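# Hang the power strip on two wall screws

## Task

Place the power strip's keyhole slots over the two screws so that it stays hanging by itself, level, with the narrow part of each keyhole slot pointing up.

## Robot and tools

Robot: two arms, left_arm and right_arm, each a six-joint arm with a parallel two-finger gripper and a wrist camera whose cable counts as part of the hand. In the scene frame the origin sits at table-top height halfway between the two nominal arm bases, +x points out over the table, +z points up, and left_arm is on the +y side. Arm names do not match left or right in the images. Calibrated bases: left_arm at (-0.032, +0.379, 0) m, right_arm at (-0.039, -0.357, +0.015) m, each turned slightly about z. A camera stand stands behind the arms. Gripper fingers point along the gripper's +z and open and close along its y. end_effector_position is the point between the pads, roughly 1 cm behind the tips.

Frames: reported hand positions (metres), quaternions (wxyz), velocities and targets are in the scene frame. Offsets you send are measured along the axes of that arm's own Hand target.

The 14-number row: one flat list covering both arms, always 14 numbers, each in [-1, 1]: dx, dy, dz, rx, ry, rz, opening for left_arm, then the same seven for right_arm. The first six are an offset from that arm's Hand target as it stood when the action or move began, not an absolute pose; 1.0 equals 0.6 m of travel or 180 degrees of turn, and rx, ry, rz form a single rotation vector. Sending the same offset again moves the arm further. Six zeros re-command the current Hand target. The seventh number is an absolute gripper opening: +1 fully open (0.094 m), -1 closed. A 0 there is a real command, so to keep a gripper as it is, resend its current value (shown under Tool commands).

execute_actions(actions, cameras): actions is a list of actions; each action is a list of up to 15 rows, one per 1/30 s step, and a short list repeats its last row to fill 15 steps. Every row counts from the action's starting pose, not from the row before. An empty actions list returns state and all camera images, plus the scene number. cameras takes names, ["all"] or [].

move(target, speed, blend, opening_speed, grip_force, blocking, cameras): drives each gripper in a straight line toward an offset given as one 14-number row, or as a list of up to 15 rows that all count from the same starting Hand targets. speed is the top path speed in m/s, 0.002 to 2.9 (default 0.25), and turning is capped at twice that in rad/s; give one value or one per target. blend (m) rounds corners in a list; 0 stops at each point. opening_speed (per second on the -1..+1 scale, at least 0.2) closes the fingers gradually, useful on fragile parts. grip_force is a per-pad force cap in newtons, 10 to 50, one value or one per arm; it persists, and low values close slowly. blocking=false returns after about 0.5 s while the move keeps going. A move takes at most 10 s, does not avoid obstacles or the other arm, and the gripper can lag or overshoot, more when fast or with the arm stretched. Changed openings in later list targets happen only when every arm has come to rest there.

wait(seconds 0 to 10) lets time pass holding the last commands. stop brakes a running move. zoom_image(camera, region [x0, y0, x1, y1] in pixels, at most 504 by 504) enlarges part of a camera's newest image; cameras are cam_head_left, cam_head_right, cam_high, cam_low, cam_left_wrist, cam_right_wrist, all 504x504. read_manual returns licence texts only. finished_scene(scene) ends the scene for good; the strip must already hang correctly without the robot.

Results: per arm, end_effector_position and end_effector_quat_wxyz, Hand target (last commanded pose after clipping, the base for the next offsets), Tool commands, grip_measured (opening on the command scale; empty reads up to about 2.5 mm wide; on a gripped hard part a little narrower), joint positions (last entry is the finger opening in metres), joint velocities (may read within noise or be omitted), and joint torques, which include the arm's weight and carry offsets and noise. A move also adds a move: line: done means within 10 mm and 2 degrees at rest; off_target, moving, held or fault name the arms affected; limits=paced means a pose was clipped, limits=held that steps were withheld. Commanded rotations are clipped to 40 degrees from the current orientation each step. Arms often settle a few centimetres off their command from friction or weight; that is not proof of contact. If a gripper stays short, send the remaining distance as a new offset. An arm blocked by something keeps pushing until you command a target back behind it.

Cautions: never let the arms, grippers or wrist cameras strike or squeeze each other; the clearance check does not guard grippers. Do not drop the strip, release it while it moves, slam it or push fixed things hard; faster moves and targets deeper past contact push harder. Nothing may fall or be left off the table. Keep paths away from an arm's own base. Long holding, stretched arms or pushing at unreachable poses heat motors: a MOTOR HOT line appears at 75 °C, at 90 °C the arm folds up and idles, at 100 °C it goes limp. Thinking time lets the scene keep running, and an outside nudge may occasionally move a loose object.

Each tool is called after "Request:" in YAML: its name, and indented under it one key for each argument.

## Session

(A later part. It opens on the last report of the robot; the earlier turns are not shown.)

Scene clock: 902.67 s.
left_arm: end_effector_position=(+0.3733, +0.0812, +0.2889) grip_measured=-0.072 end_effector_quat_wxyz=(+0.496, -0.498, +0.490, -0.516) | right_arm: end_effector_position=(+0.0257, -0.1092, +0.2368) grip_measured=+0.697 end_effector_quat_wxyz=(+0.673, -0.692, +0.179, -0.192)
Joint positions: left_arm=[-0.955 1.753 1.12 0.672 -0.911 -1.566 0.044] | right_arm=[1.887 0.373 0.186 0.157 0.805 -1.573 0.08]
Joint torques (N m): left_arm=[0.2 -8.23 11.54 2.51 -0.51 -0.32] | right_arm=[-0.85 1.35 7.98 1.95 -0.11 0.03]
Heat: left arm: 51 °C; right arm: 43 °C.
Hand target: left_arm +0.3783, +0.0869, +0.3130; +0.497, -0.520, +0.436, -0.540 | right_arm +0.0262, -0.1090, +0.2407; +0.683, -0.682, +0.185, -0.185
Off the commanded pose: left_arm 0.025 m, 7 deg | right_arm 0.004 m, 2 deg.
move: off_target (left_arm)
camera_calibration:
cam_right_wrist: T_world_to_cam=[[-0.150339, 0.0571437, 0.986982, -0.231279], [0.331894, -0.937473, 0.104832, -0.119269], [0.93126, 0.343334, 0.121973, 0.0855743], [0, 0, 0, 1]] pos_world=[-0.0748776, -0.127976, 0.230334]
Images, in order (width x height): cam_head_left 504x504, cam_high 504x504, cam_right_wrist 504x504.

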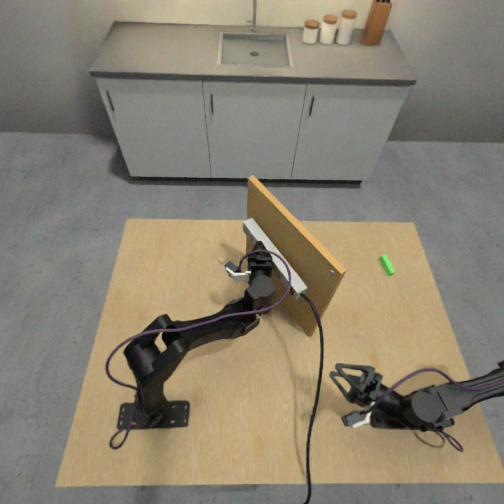

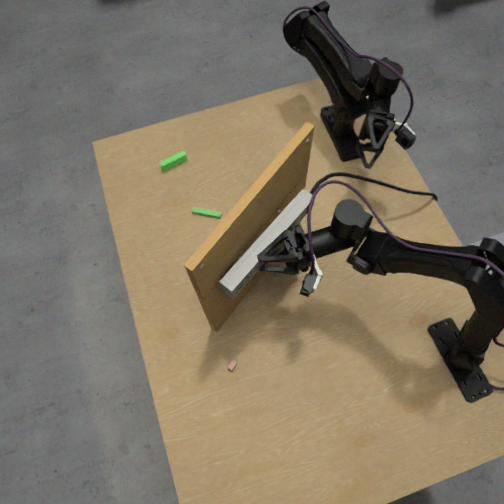

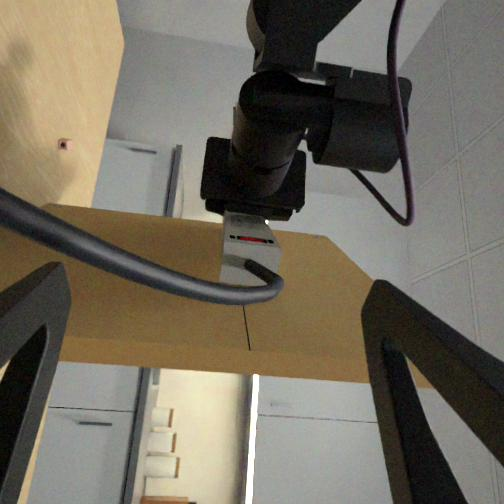

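Request:
move:
  target: [0,0.022,0.0,0,-0.01,0,-1,0,0,0,0,0,0,0.7]
  speed: 0.05
  cameras: ["cam_right_wrist","cam_head_left","cam_high","cam_low"]

Request:
zoom_image:
  camera: "cam_right_wrist"
  region: [170, 160, 330, 320]

Request:
zoom_image:
  camera: "cam_head_left"
  region: [220, 210, 320, 330]

Request:
zoom_image:
  camera: "cam_high"
  region: [200, 160, 360, 320]

Request:
zoom_image:
  camera: "cam_low"
  region: [190, 160, 330, 300]

Scene clock: 916.47 s.
left_arm: end_effector_position=(+0.3753, +0.0818, +0.2744) grip_measured=-0.072 end_effector_quat_wxyz=(+0.506, -0.506, +0.488, -0.500) | right_arm: end_effector_position=(+0.0257, -0.1092, +0.2368) grip_measured=+0.697 end_effector_quat_wxyz=(+0.673, -0.692, +0.179, -0.192)
Joint positions: left_arm=[-0.961 1.791 1.12 0.691 -0.953 -1.566 0.044] | right_arm=[1.887 0.373 0.186 0.157 0.805 -1.573 0.08]
Joint torques (N m): left_arm=[0.08 -8.66 11.15 2.72 -0.46 -0.35] | right_arm=[-0.87 1.35 7.98 1.95 -0.11 0.03]
Heat: left arm: 52 °C; right arm: 43 °C.
Hand target: left_arm +0.3794, +0.0853, +0.3000; +0.504, -0.529, +0.429, -0.532 | right_arm +0.0262, -0.1090, +0.2407; +0.683, -0.682, +0.185, -0.185
Off the commanded pose: left_arm 0.026 m, 8 deg | right_arm 0.004 m, 2 deg.
move: off_target (left_arm)
camera_calibration:
cam_right_wrist: T_world_to_cam=[[-0.150339, 0.0571437, 0.986982, -0.231279], [0.331894, -0.937473, 0.104832, -0.119269], [0.93126, 0.343334, 0.121973, 0.0855743], [0, 0, 0, 1]] pos_world=[-0.0748776, -0.127976, 0.230334]
Images, in order (width x height): cam_head_left 504x504, cam_high 504x504, cam_low 504x504, cam_right_wrist 504x504.

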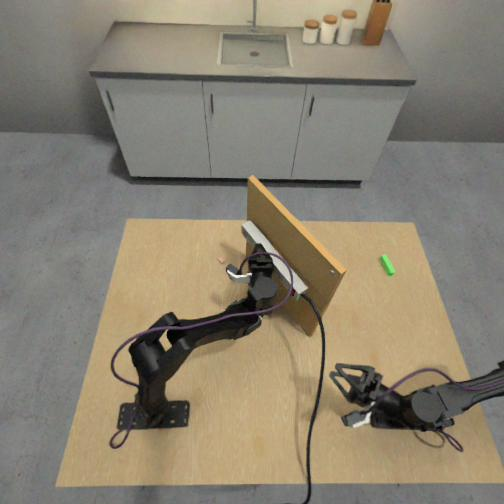

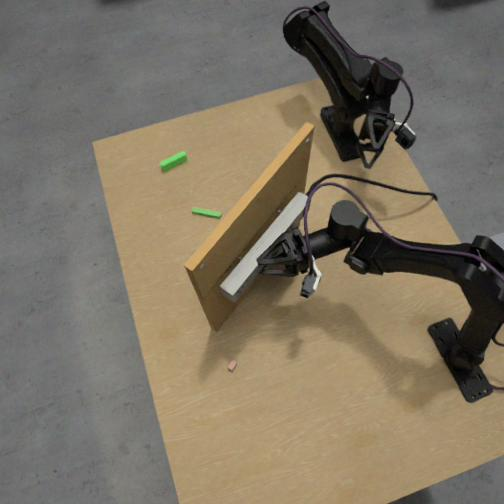

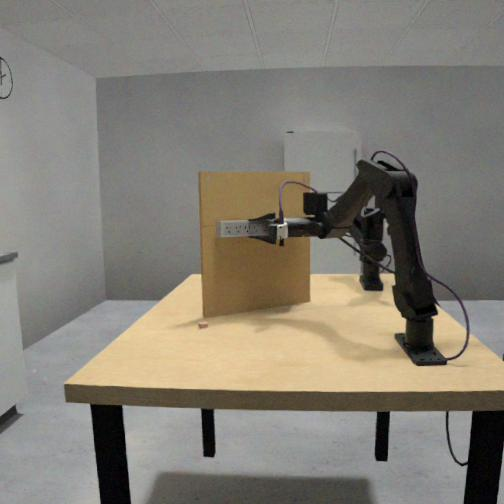

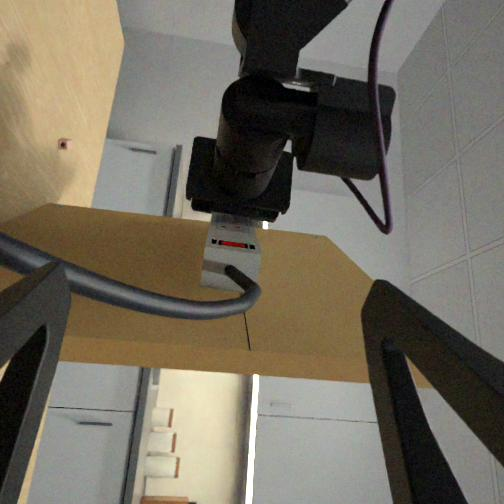

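Scaled by 3.150 from the camera's 504x504 image, which has a finer 720x720 frame.

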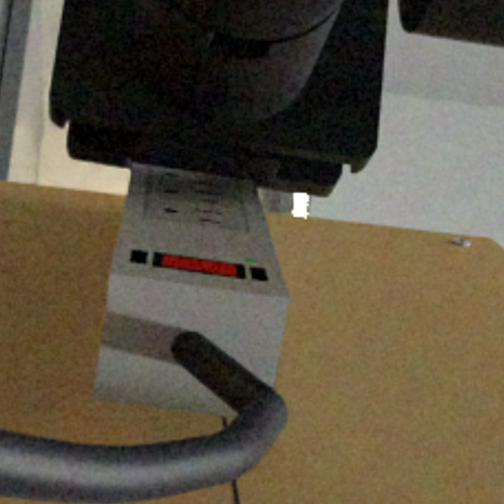

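Scaled by 4.200 from the camera's 504x504 image, which has a finer 720x720 frame.

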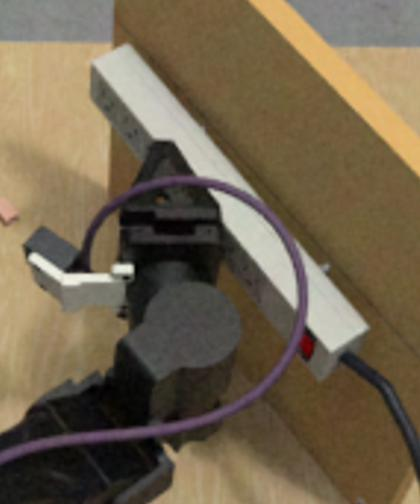

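Scaled by 3.150 from the camera's 504x504 image, which has a finer 720x720 frame.

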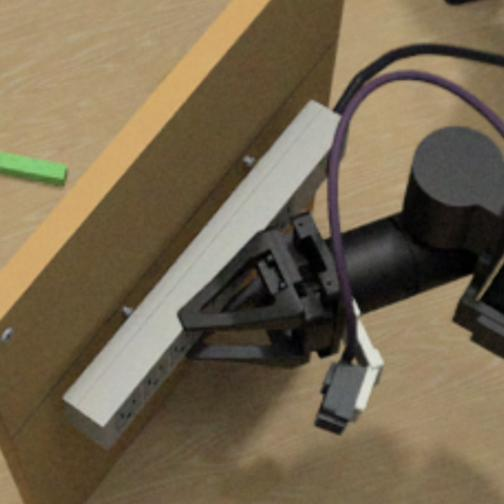

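Scaled by 3.600 from the camera's 504x504 image, which has a finer 720x720 frame.

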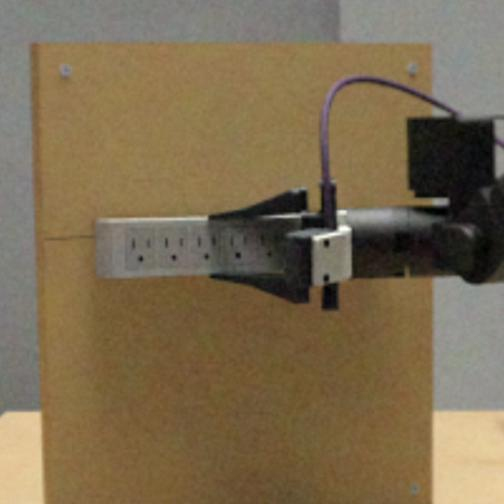

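Request:
move:
  target: [0.006,-0.012,0.008,0,0,0,-1,0,0,0,0,0,0,0.7]
  speed: 0.05
  cameras: ["cam_right_wrist","cam_head_left","cam_high"]

Request:
zoom_image:
  camera: "cam_right_wrist"
  region: [170, 180, 330, 340]

Request:
zoom_image:
  camera: "cam_head_left"
  region: [220, 210, 320, 330]

Request:
zoom_image:
  camera: "cam_high"
  region: [200, 160, 360, 320]

Scene clock: 930.00 s.
left_arm: end_effector_position=(+0.3785, +0.0775, +0.2862) grip_measured=-0.072 end_effector_quat_wxyz=(+0.505, -0.507, +0.479, -0.509) | right_arm: end_effector_position=(+0.0257, -0.1092, +0.2368) grip_measured=+0.697 end_effector_quat_wxyz=(+0.673, -0.692, +0.179, -0.192)
Joint positions: left_arm=[-0.961 1.799 1.162 0.683 -0.953 -1.566 0.044] | right_arm=[1.887 0.373 0.186 0.157 0.805 -1.573 0.08]
Joint torques (N m): left_arm=[0.8 -8.44 11.32 2.52 -0.42 -0.34] | right_arm=[-0.85 1.35 7.98 1.95 -0.12 0.03]
Heat: left arm: 52 °C; right arm: 43 °C.
Hand target: left_arm +0.3838, +0.0830, +0.3080; +0.504, -0.528, +0.429, -0.532 | right_arm +0.0262, -0.1090, +0.2407; +0.683, -0.682, +0.185, -0.185
Off the commanded pose: left_arm 0.023 m, 7 deg | right_arm 0.004 m, 2 deg.
move: off_target (left_arm)
camera_calibration:
cam_right_wrist: T_world_to_cam=[[-0.150339, 0.0571437, 0.986982, -0.231279], [0.331894, -0.937473, 0.104832, -0.119269], [0.93126, 0.343334, 0.121973, 0.0855743], [0, 0, 0, 1]] pos_world=[-0.0748776, -0.127976, 0.230334]
Images, in order (width x height): cam_head_left 504x504, cam_high 504x504, cam_right_wrist 504x504.

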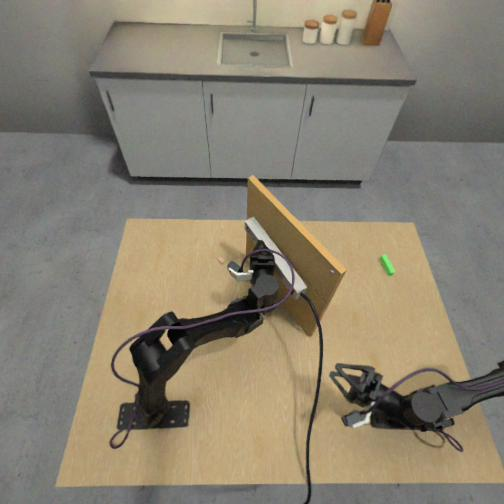

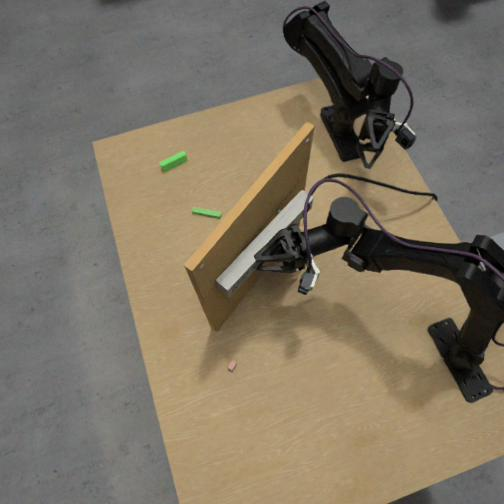

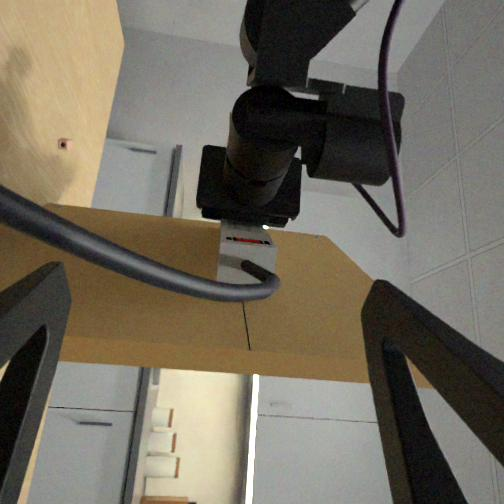

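Scaled by 3.150 from the camera's 504x504 image, which has a finer 720x720 frame.

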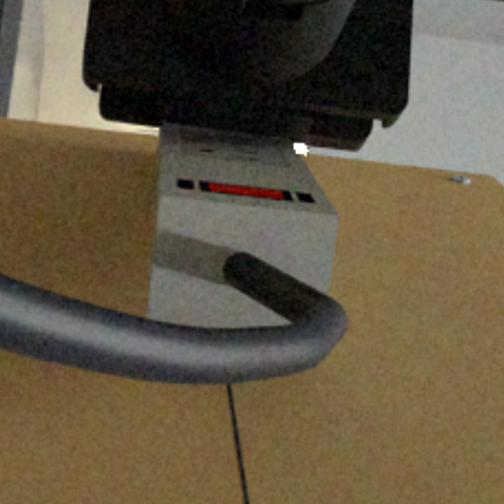

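Scaled by 4.200 from the camera's 504x504 image, which has a finer 720x720 frame.

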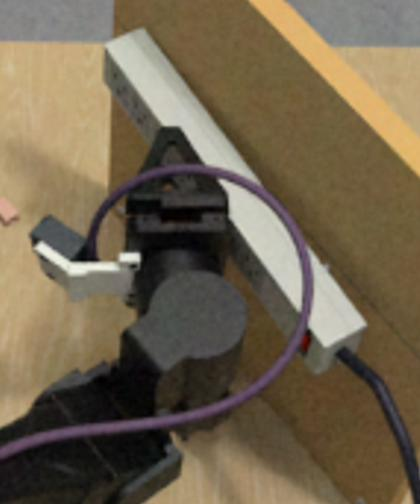

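Scaled by 3.150 from the camera's 504x504 image, which has a finer 720x720 frame.

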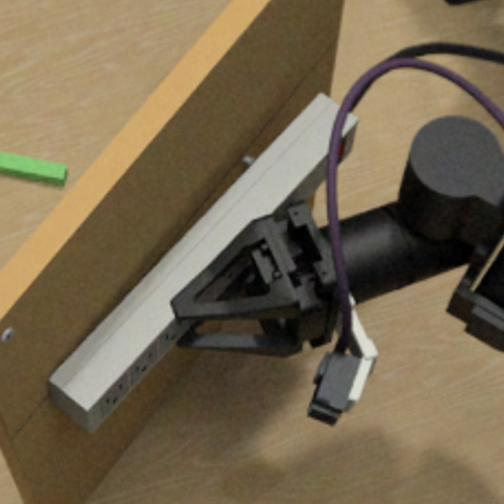

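Request:
move:
  target: [0.01,0.014,0.004,0,-0.03,0,-1,0,0,0,0,0,0,0.7]
  speed: 0.05
  cameras: ["cam_right_wrist","cam_head_left","cam_high"]

Request:
zoom_image:
  camera: "cam_right_wrist"
  region: [170, 180, 330, 340]

Request:
zoom_image:
  camera: "cam_head_left"
  region: [220, 210, 320, 330]

Request:
zoom_image:
  camera: "cam_high"
  region: [200, 160, 360, 320]

Scene clock: 941.90 s.
left_arm: end_effector_position=(+0.3827, +0.0784, +0.2827) grip_measured=-0.072 end_effector_quat_wxyz=(+0.531, -0.537, +0.447, -0.479) | right_arm: end_effector_position=(+0.0257, -0.1092, +0.2368) grip_measured=+0.697 end_effector_quat_wxyz=(+0.673, -0.692, +0.179, -0.192)
Joint positions: left_arm=[-0.979 1.874 1.244 0.68 -1.089 -1.566 0.044] | right_arm=[1.887 0.373 0.186 0.157 0.805 -1.573 0.08]
Joint torques (N m): left_arm=[-0.14 -8.34 11.67 2.39 -0.24 -0.27] | right_arm=[-0.87 1.35 7.98 1.95 -0.11 0.03]
Heat: left arm: 50 °C; right arm: 43 °C.
Hand target: left_arm +0.3873, +0.0763, +0.3006; +0.524, -0.553, +0.404, -0.507 | right_arm +0.0262, -0.1090, +0.2407; +0.683, -0.682, +0.185, -0.185
Off the commanded pose: left_arm 0.019 m, 6 deg | right_arm 0.004 m, 2 deg.
move: off_target (left_arm)
camera_calibration:
cam_right_wrist: T_world_to_cam=[[-0.150339, 0.0571437, 0.986982, -0.231279], [0.331894, -0.937473, 0.104832, -0.119269], [0.93126, 0.343334, 0.121973, 0.0855743], [0, 0, 0, 1]] pos_world=[-0.0748776, -0.127976, 0.230334]
Images, in order (width x height): cam_head_left 504x504, cam_high 504x504, cam_right_wrist 504x504.

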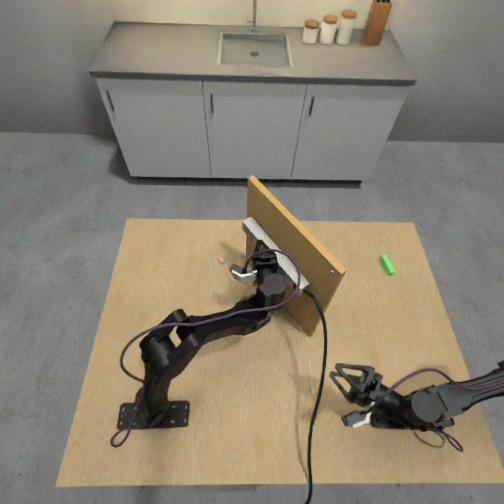

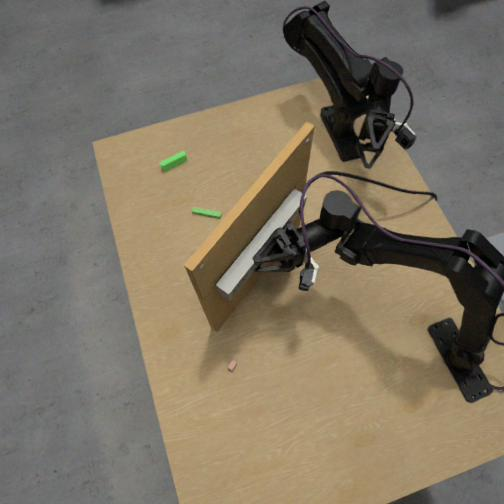

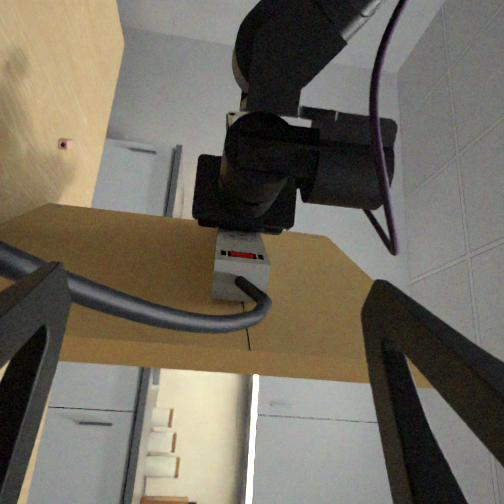

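Scaled by 3.150 from the camera's 504x504 image, which has a finer 720x720 frame.

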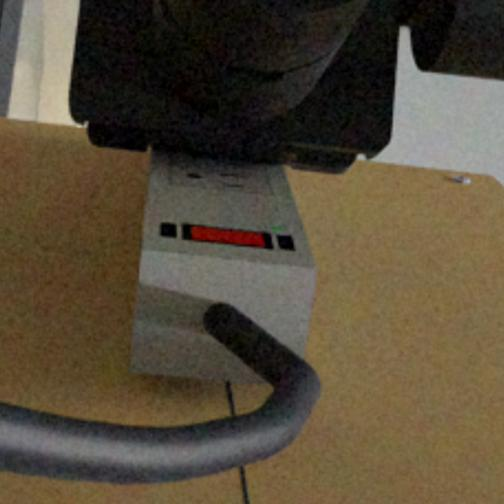

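Scaled by 4.200 from the camera's 504x504 image, which has a finer 720x720 frame.

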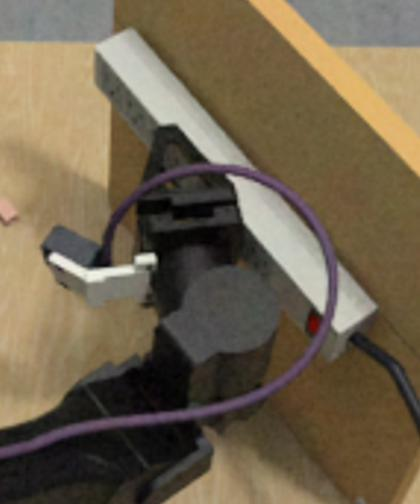

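Scaled by 3.150 from the camera's 504x504 image, which has a finer 720x720 frame.

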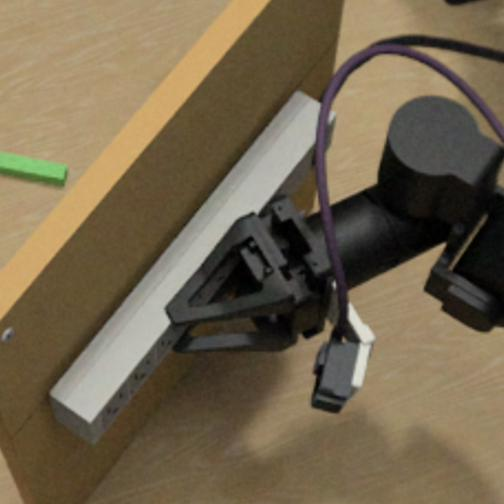

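Request:
move:
  target: [0.018,0.0,0.009,0,0,0,-1,0,0,0,0,0,0,0.7]
  speed: 0.05
  cameras: ["cam_right_wrist","cam_head_left","cam_high"]

Request:
zoom_image:
  camera: "cam_right_wrist"
  region: [170, 180, 330, 340]

Request:
zoom_image:
  camera: "cam_head_left"
  region: [220, 210, 320, 330]

Request:
zoom_image:
  camera: "cam_high"
  region: [200, 160, 360, 320]

Scene clock: 957.87 s.
left_arm: end_effector_position=(+0.3805, +0.0793, +0.2841) grip_measured=-0.072 end_effector_quat_wxyz=(+0.542, -0.541, +0.447, -0.462) | right_arm: end_effector_position=(+0.0257, -0.1092, +0.2368) grip_measured=+0.697 end_effector_quat_wxyz=(+0.673, -0.692, +0.179, -0.192)
Joint positions: left_arm=[-0.989 1.879 1.269 0.646 -1.131 -1.553 0.044] | right_arm=[1.887 0.373 0.186 0.157 0.805 -1.573 0.08]
Joint torques (N m): left_arm=[1.14 -6.12 14.63 2.48 0.24 -0.43] | right_arm=[-0.85 1.33 7.98 1.95 -0.12 0.03]
Heat: left arm: 49 °C; right arm: 43 °C.
Hand target: left_arm +0.3943, +0.0666, +0.3025; +0.523, -0.553, +0.404, -0.507 | right_arm +0.0262, -0.1090, +0.2407; +0.683, -0.682, +0.185, -0.185
Off the commanded pose: left_arm 0.026 m, 8 deg | right_arm 0.004 m, 2 deg.
move: off_target (left_arm)
camera_calibration:
cam_right_wrist: T_world_to_cam=[[-0.150339, 0.0571437, 0.986982, -0.231279], [0.331894, -0.937473, 0.104832, -0.119269], [0.93126, 0.343334, 0.121973, 0.0855743], [0, 0, 0, 1]] pos_world=[-0.0748776, -0.127976, 0.230334]
Images, in order (width x height): cam_head_left 504x504, cam_high 504x504, cam_right_wrist 504x504.

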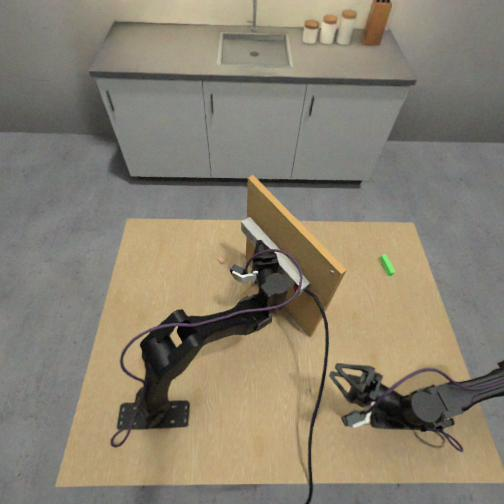

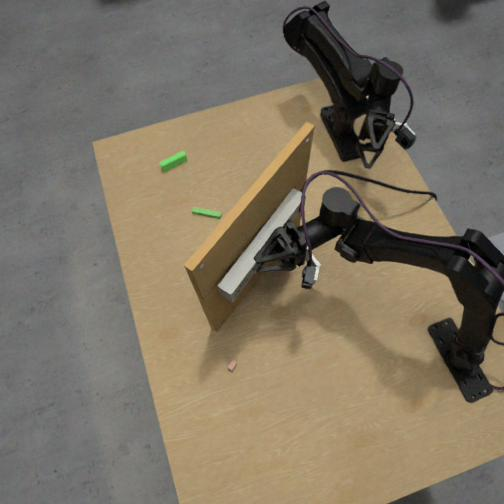

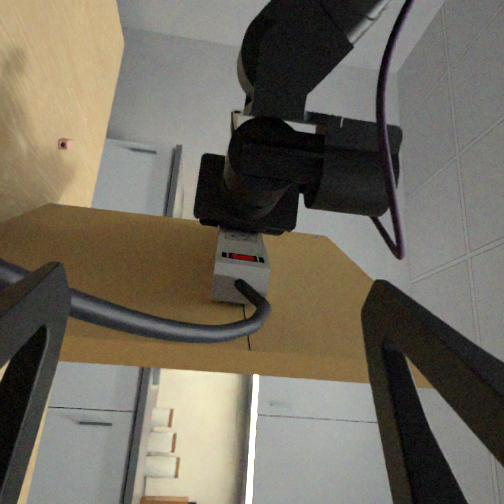

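Scaled by 3.150 from the camera's 504x504 image, which has a finer 720x720 frame.

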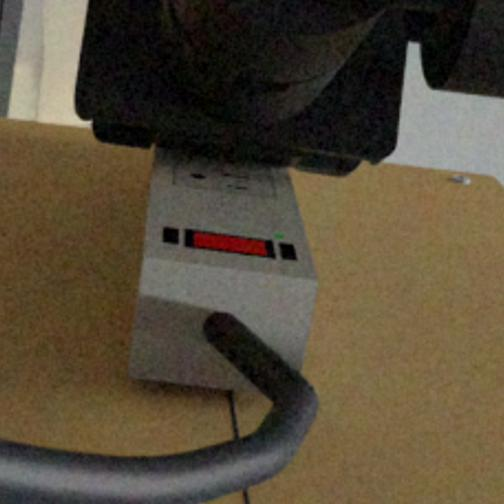

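Scaled by 4.200 from the camera's 504x504 image, which has a finer 720x720 frame.

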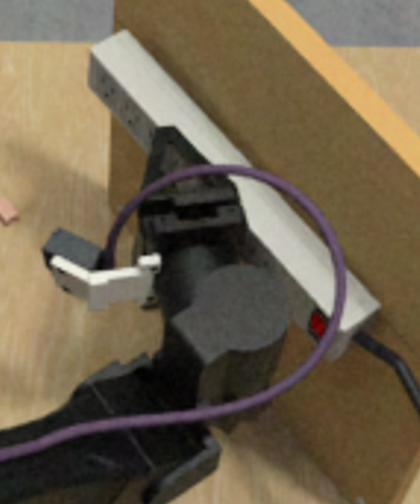

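Scaled by 3.150 from the camera's 504x504 image, which has a finer 720x720 frame.

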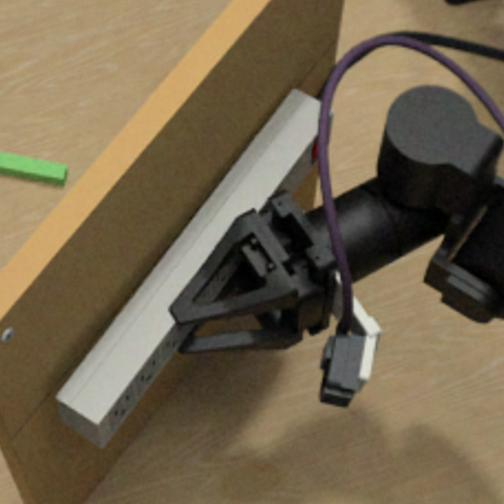

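Request:
move:
  target:
    - [-0.018,0,-0.012,0,0,0,-1,0,0,0,0,0,0,0.7]
    - [-0.009,0.002,-0.031,0,0,0,-1,0,0,0,0,0,0,0.7]
    - [0.008,0.003,-0.021,0,0,0,-1,0,0,0,0,0,0,0.7]
  speed: 0.06
  cameras: ["cam_right_wrist","cam_head_left","cam_high"]

Request:
zoom_image:
  camera: "cam_right_wrist"
  region: [170, 180, 330, 340]

Request:
zoom_image:
  camera: "cam_head_left"
  region: [220, 210, 320, 330]

Request:
zoom_image:
  camera: "cam_high"
  region: [200, 160, 360, 320]

Scene clock: 980.07 s.
left_arm: end_effector_position=(+0.3740, +0.0813, +0.2834) grip_measured=-0.072 end_effector_quat_wxyz=(+0.550, -0.551, +0.436, -0.452) | right_arm: end_effector_position=(+0.0257, -0.1092, +0.2368) grip_measured=+0.697 end_effector_quat_wxyz=(+0.673, -0.692, +0.179, -0.192)
Joint positions: left_arm=[-1.006 1.884 1.272 0.65 -1.187 -1.553 0.044] | right_arm=[1.887 0.373 0.186 0.157 0.805 -1.573 0.08]
Joint torques (N m): left_arm=[-0.43 -6.43 13.93 2.48 0.48 -0.37] | right_arm=[-0.85 1.35 7.98 1.95 -0.11 0.03]
Heat: left arm: 50 °C; right arm: 43 °C.
Hand target: left_arm +0.3828, +0.0595, +0.3005; +0.523, -0.553, +0.404, -0.507 | right_arm +0.0262, -0.1090, +0.2407; +0.683, -0.682, +0.185, -0.185
Off the commanded pose: left_arm 0.029 m, 8 deg | right_arm 0.004 m, 2 deg.
move: off_target (left_arm)
camera_calibration:
cam_right_wrist: T_world_to_cam=[[-0.150339, 0.0571437, 0.986982, -0.231279], [0.331894, -0.937473, 0.104832, -0.119269], [0.93126, 0.343334, 0.121973, 0.0855743], [0, 0, 0, 1]] pos_world=[-0.0748776, -0.127976, 0.230334]
Images, in order (width x height): cam_head_left 504x504, cam_high 504x504, cam_right_wrist 504x504.

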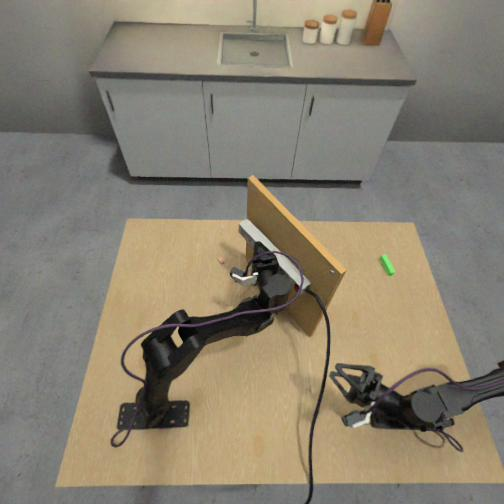

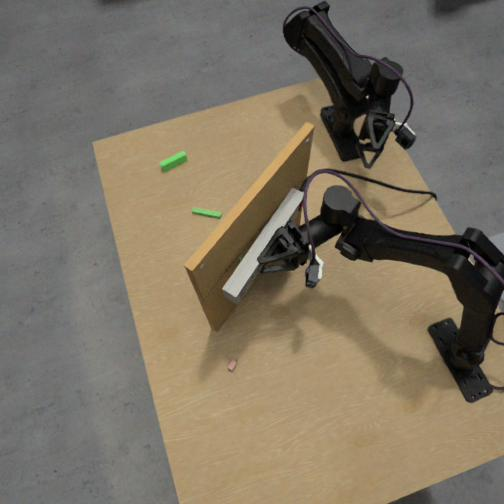

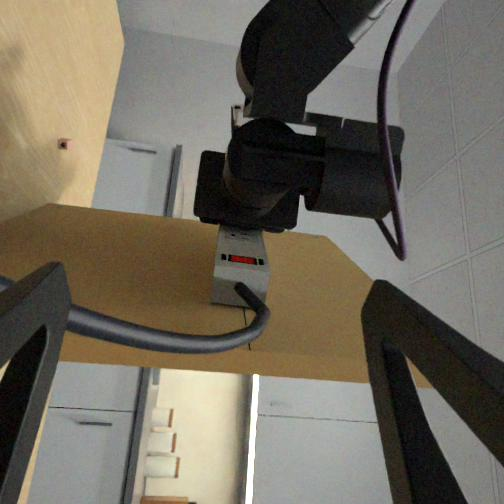

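Scaled by 3.150 from the camera's 504x504 image, which has a finer 720x720 frame.

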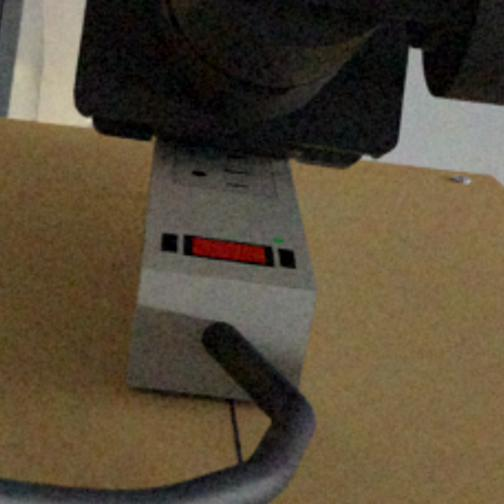

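Scaled by 4.200 from the camera's 504x504 image, which has a finer 720x720 frame.

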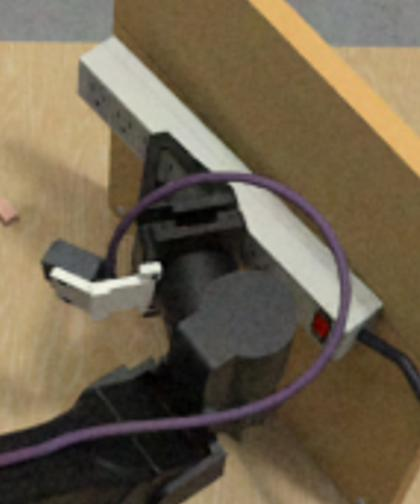

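Scaled by 3.150 from the camera's 504x504 image, which has a finer 720x720 frame.

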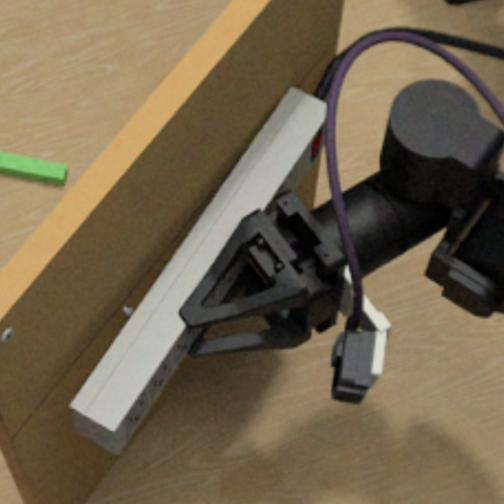

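Request:
move:
  target: [0.01,0.0,0.01,0,0.045,0,-1,0,0,0,0,0,0,0.7]
  speed: 0.06
  cameras: ["cam_right_wrist","cam_head_left","cam_high"]

Request:
zoom_image:
  camera: "cam_right_wrist"
  region: [170, 180, 330, 340]

Request:
zoom_image:
  camera: "cam_high"
  region: [200, 160, 360, 320]

Scene clock: 988.60 s.
left_arm: end_effector_position=(+0.3822, +0.0751, +0.2831) grip_measured=-0.072 end_effector_quat_wxyz=(+0.532, -0.534, +0.449, -0.481) | right_arm: end_effector_position=(+0.0257, -0.1092, +0.2368) grip_measured=+0.697 end_effector_quat_wxyz=(+0.673, -0.692, +0.179, -0.192)
Joint positions: left_arm=[-0.984 1.881 1.249 0.691 -1.088 -1.553 0.044] | right_arm=[1.887 0.373 0.186 0.157 0.805 -1.573 0.08]
Joint torques (N m): left_arm=[0.5 -9.91 9.33 2.39 1.23 -0.34] | right_arm=[-0.87 1.35 7.98 1.95 -0.11 0.03]
Heat: left arm: 50 °C; right arm: 43 °C.
Hand target: left_arm +0.3897, +0.0547, +0.3017; +0.494, -0.516, +0.440, -0.544 | right_arm +0.0262, -0.1090, +0.2407; +0.683, -0.682, +0.185, -0.185
Off the commanded pose: left_arm 0.029 m, 9 deg | right_arm 0.004 m, 2 deg.
move: off_target (left_arm)
camera_calibration:
cam_right_wrist: T_world_to_cam=[[-0.150339, 0.0571437, 0.986982, -0.231279], [0.331894, -0.937473, 0.104832, -0.119269], [0.93126, 0.343334, 0.121973, 0.0855743], [0, 0, 0, 1]] pos_world=[-0.0748776, -0.127976, 0.230334]
Images, in order (width x height): cam_head_left 504x504, cam_high 504x504, cam_right_wrist 504x504.

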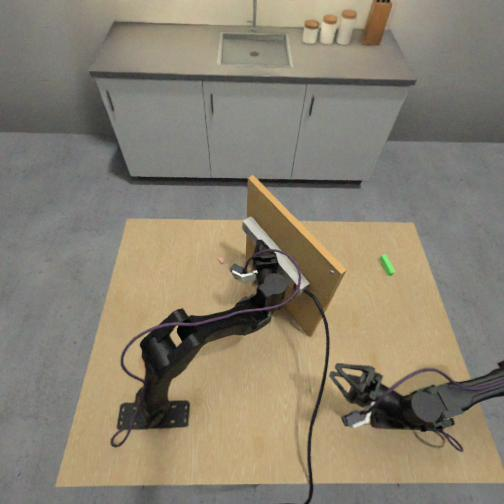

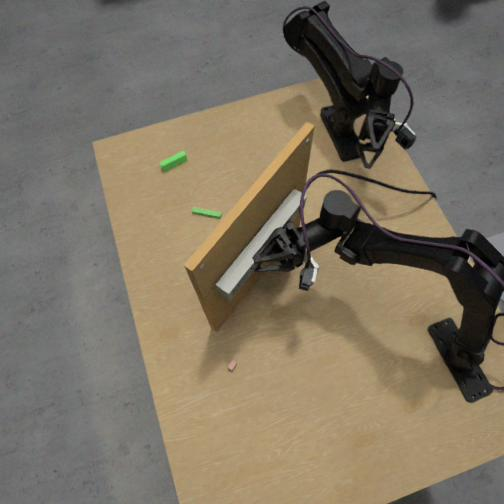

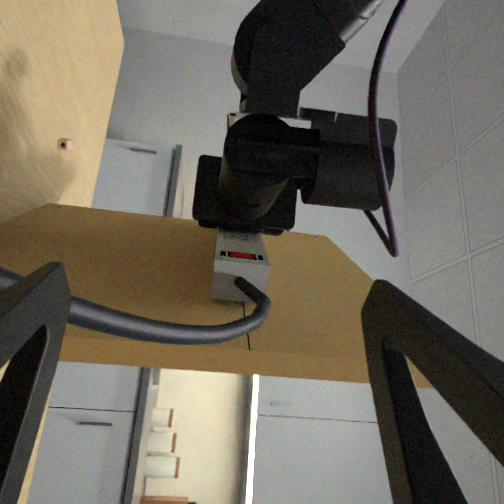

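Scaled by 3.150 from the camera's 504x504 image, which has a finer 720x720 frame.

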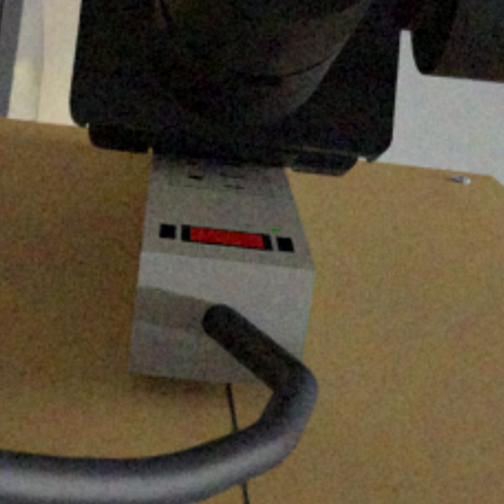

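Scaled by 3.150 from the camera's 504x504 image, which has a finer 720x720 frame.

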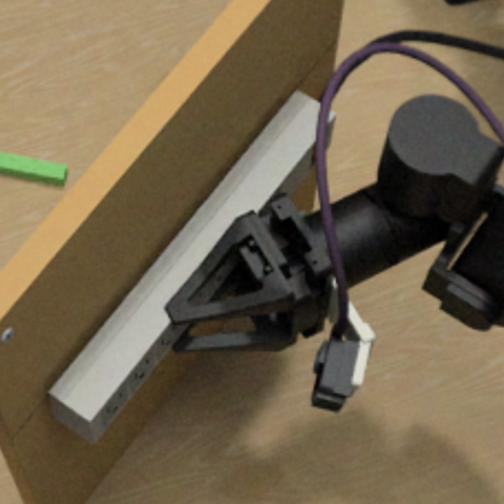

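Request:
move:
  target: [0.004,0.0,-0.034,0,0,0,-1,0,0,0,0,0,0,0.7]
  speed: 0.04
  cameras: ["cam_right_wrist","cam_head_left","cam_high"]

Request:
zoom_image:
  camera: "cam_right_wrist"
  region: [170, 180, 330, 340]

Request:
zoom_image:
  camera: "cam_high"
  region: [200, 160, 360, 320]

Scene clock: 998.27 s.
left_arm: end_effector_position=(+0.3762, +0.0712, +0.2798) grip_measured=-0.072 end_effector_quat_wxyz=(+0.527, -0.531, +0.448, -0.489) | right_arm: end_effector_position=(+0.0257, -0.1092, +0.2368) grip_measured=+0.697 end_effector_quat_wxyz=(+0.673, -0.692, +0.179, -0.192)
Joint positions: left_arm=[-0.998 1.88 1.225 0.728 -1.087 -1.553 0.044] | right_arm=[1.887 0.373 0.186 0.157 0.805 -1.573 0.08]
Joint torques (N m): left_arm=[-2.11 -12.27 7.46 2.31 0.84 -0.22] | right_arm=[-0.87 1.35 7.98 1.95 -0.12 0.03]
Heat: left arm: 50 °C; right arm: 44 °C.
Hand target: left_arm +0.3695, +0.0517, +0.3004; +0.494, -0.516, +0.440, -0.544 | right_arm +0.0262, -0.1090, +0.2407; +0.683, -0.682, +0.185, -0.185
Off the commanded pose: left_arm 0.029 m, 8 deg | right_arm 0.004 m, 2 deg.
move: off_target (left_arm)
camera_calibration:
cam_right_wrist: T_world_to_cam=[[-0.150339, 0.0571437, 0.986982, -0.231279], [0.331894, -0.937473, 0.104832, -0.119269], [0.93126, 0.343334, 0.121973, 0.0855743], [0, 0, 0, 1]] pos_world=[-0.0748776, -0.127976, 0.230334]
Images, in order (width x height): cam_head_left 504x504, cam_high 504x504, cam_right_wrist 504x504.

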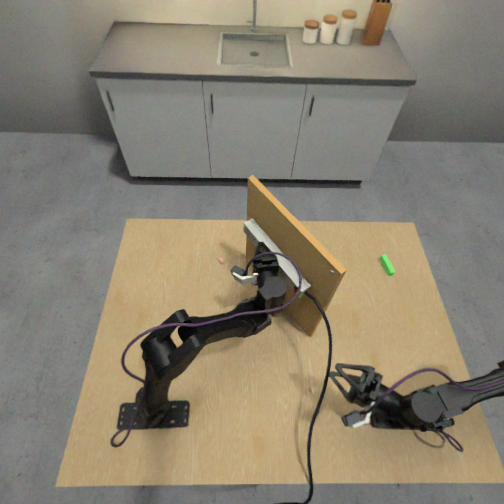

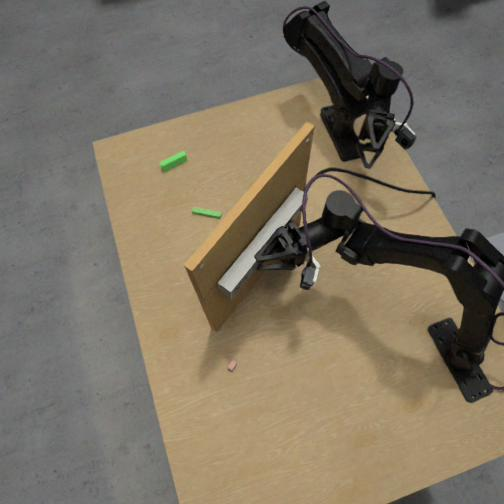

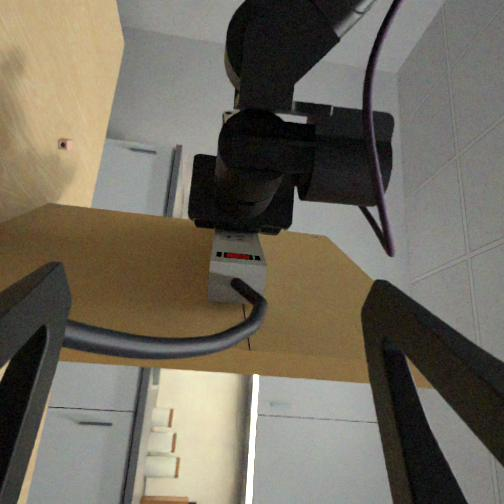

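Scaled by 3.150 from the camera's 504x504 image, which has a finer 720x720 frame.

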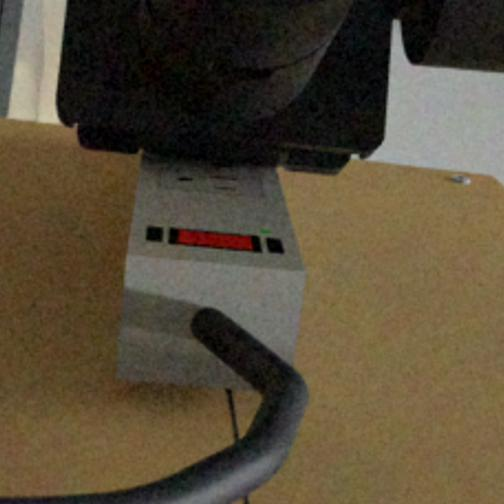

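Scaled by 3.150 from the camera's 504x504 image, which has a finer 720x720 frame.

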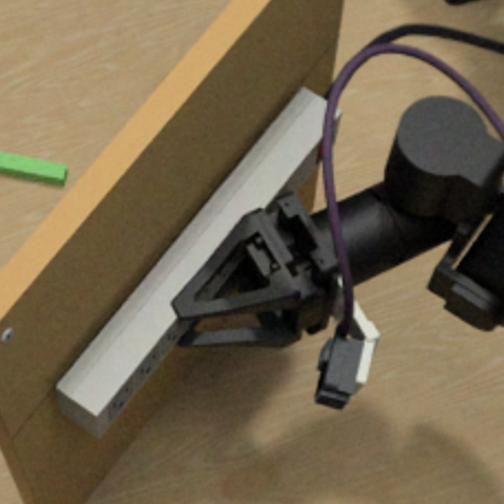

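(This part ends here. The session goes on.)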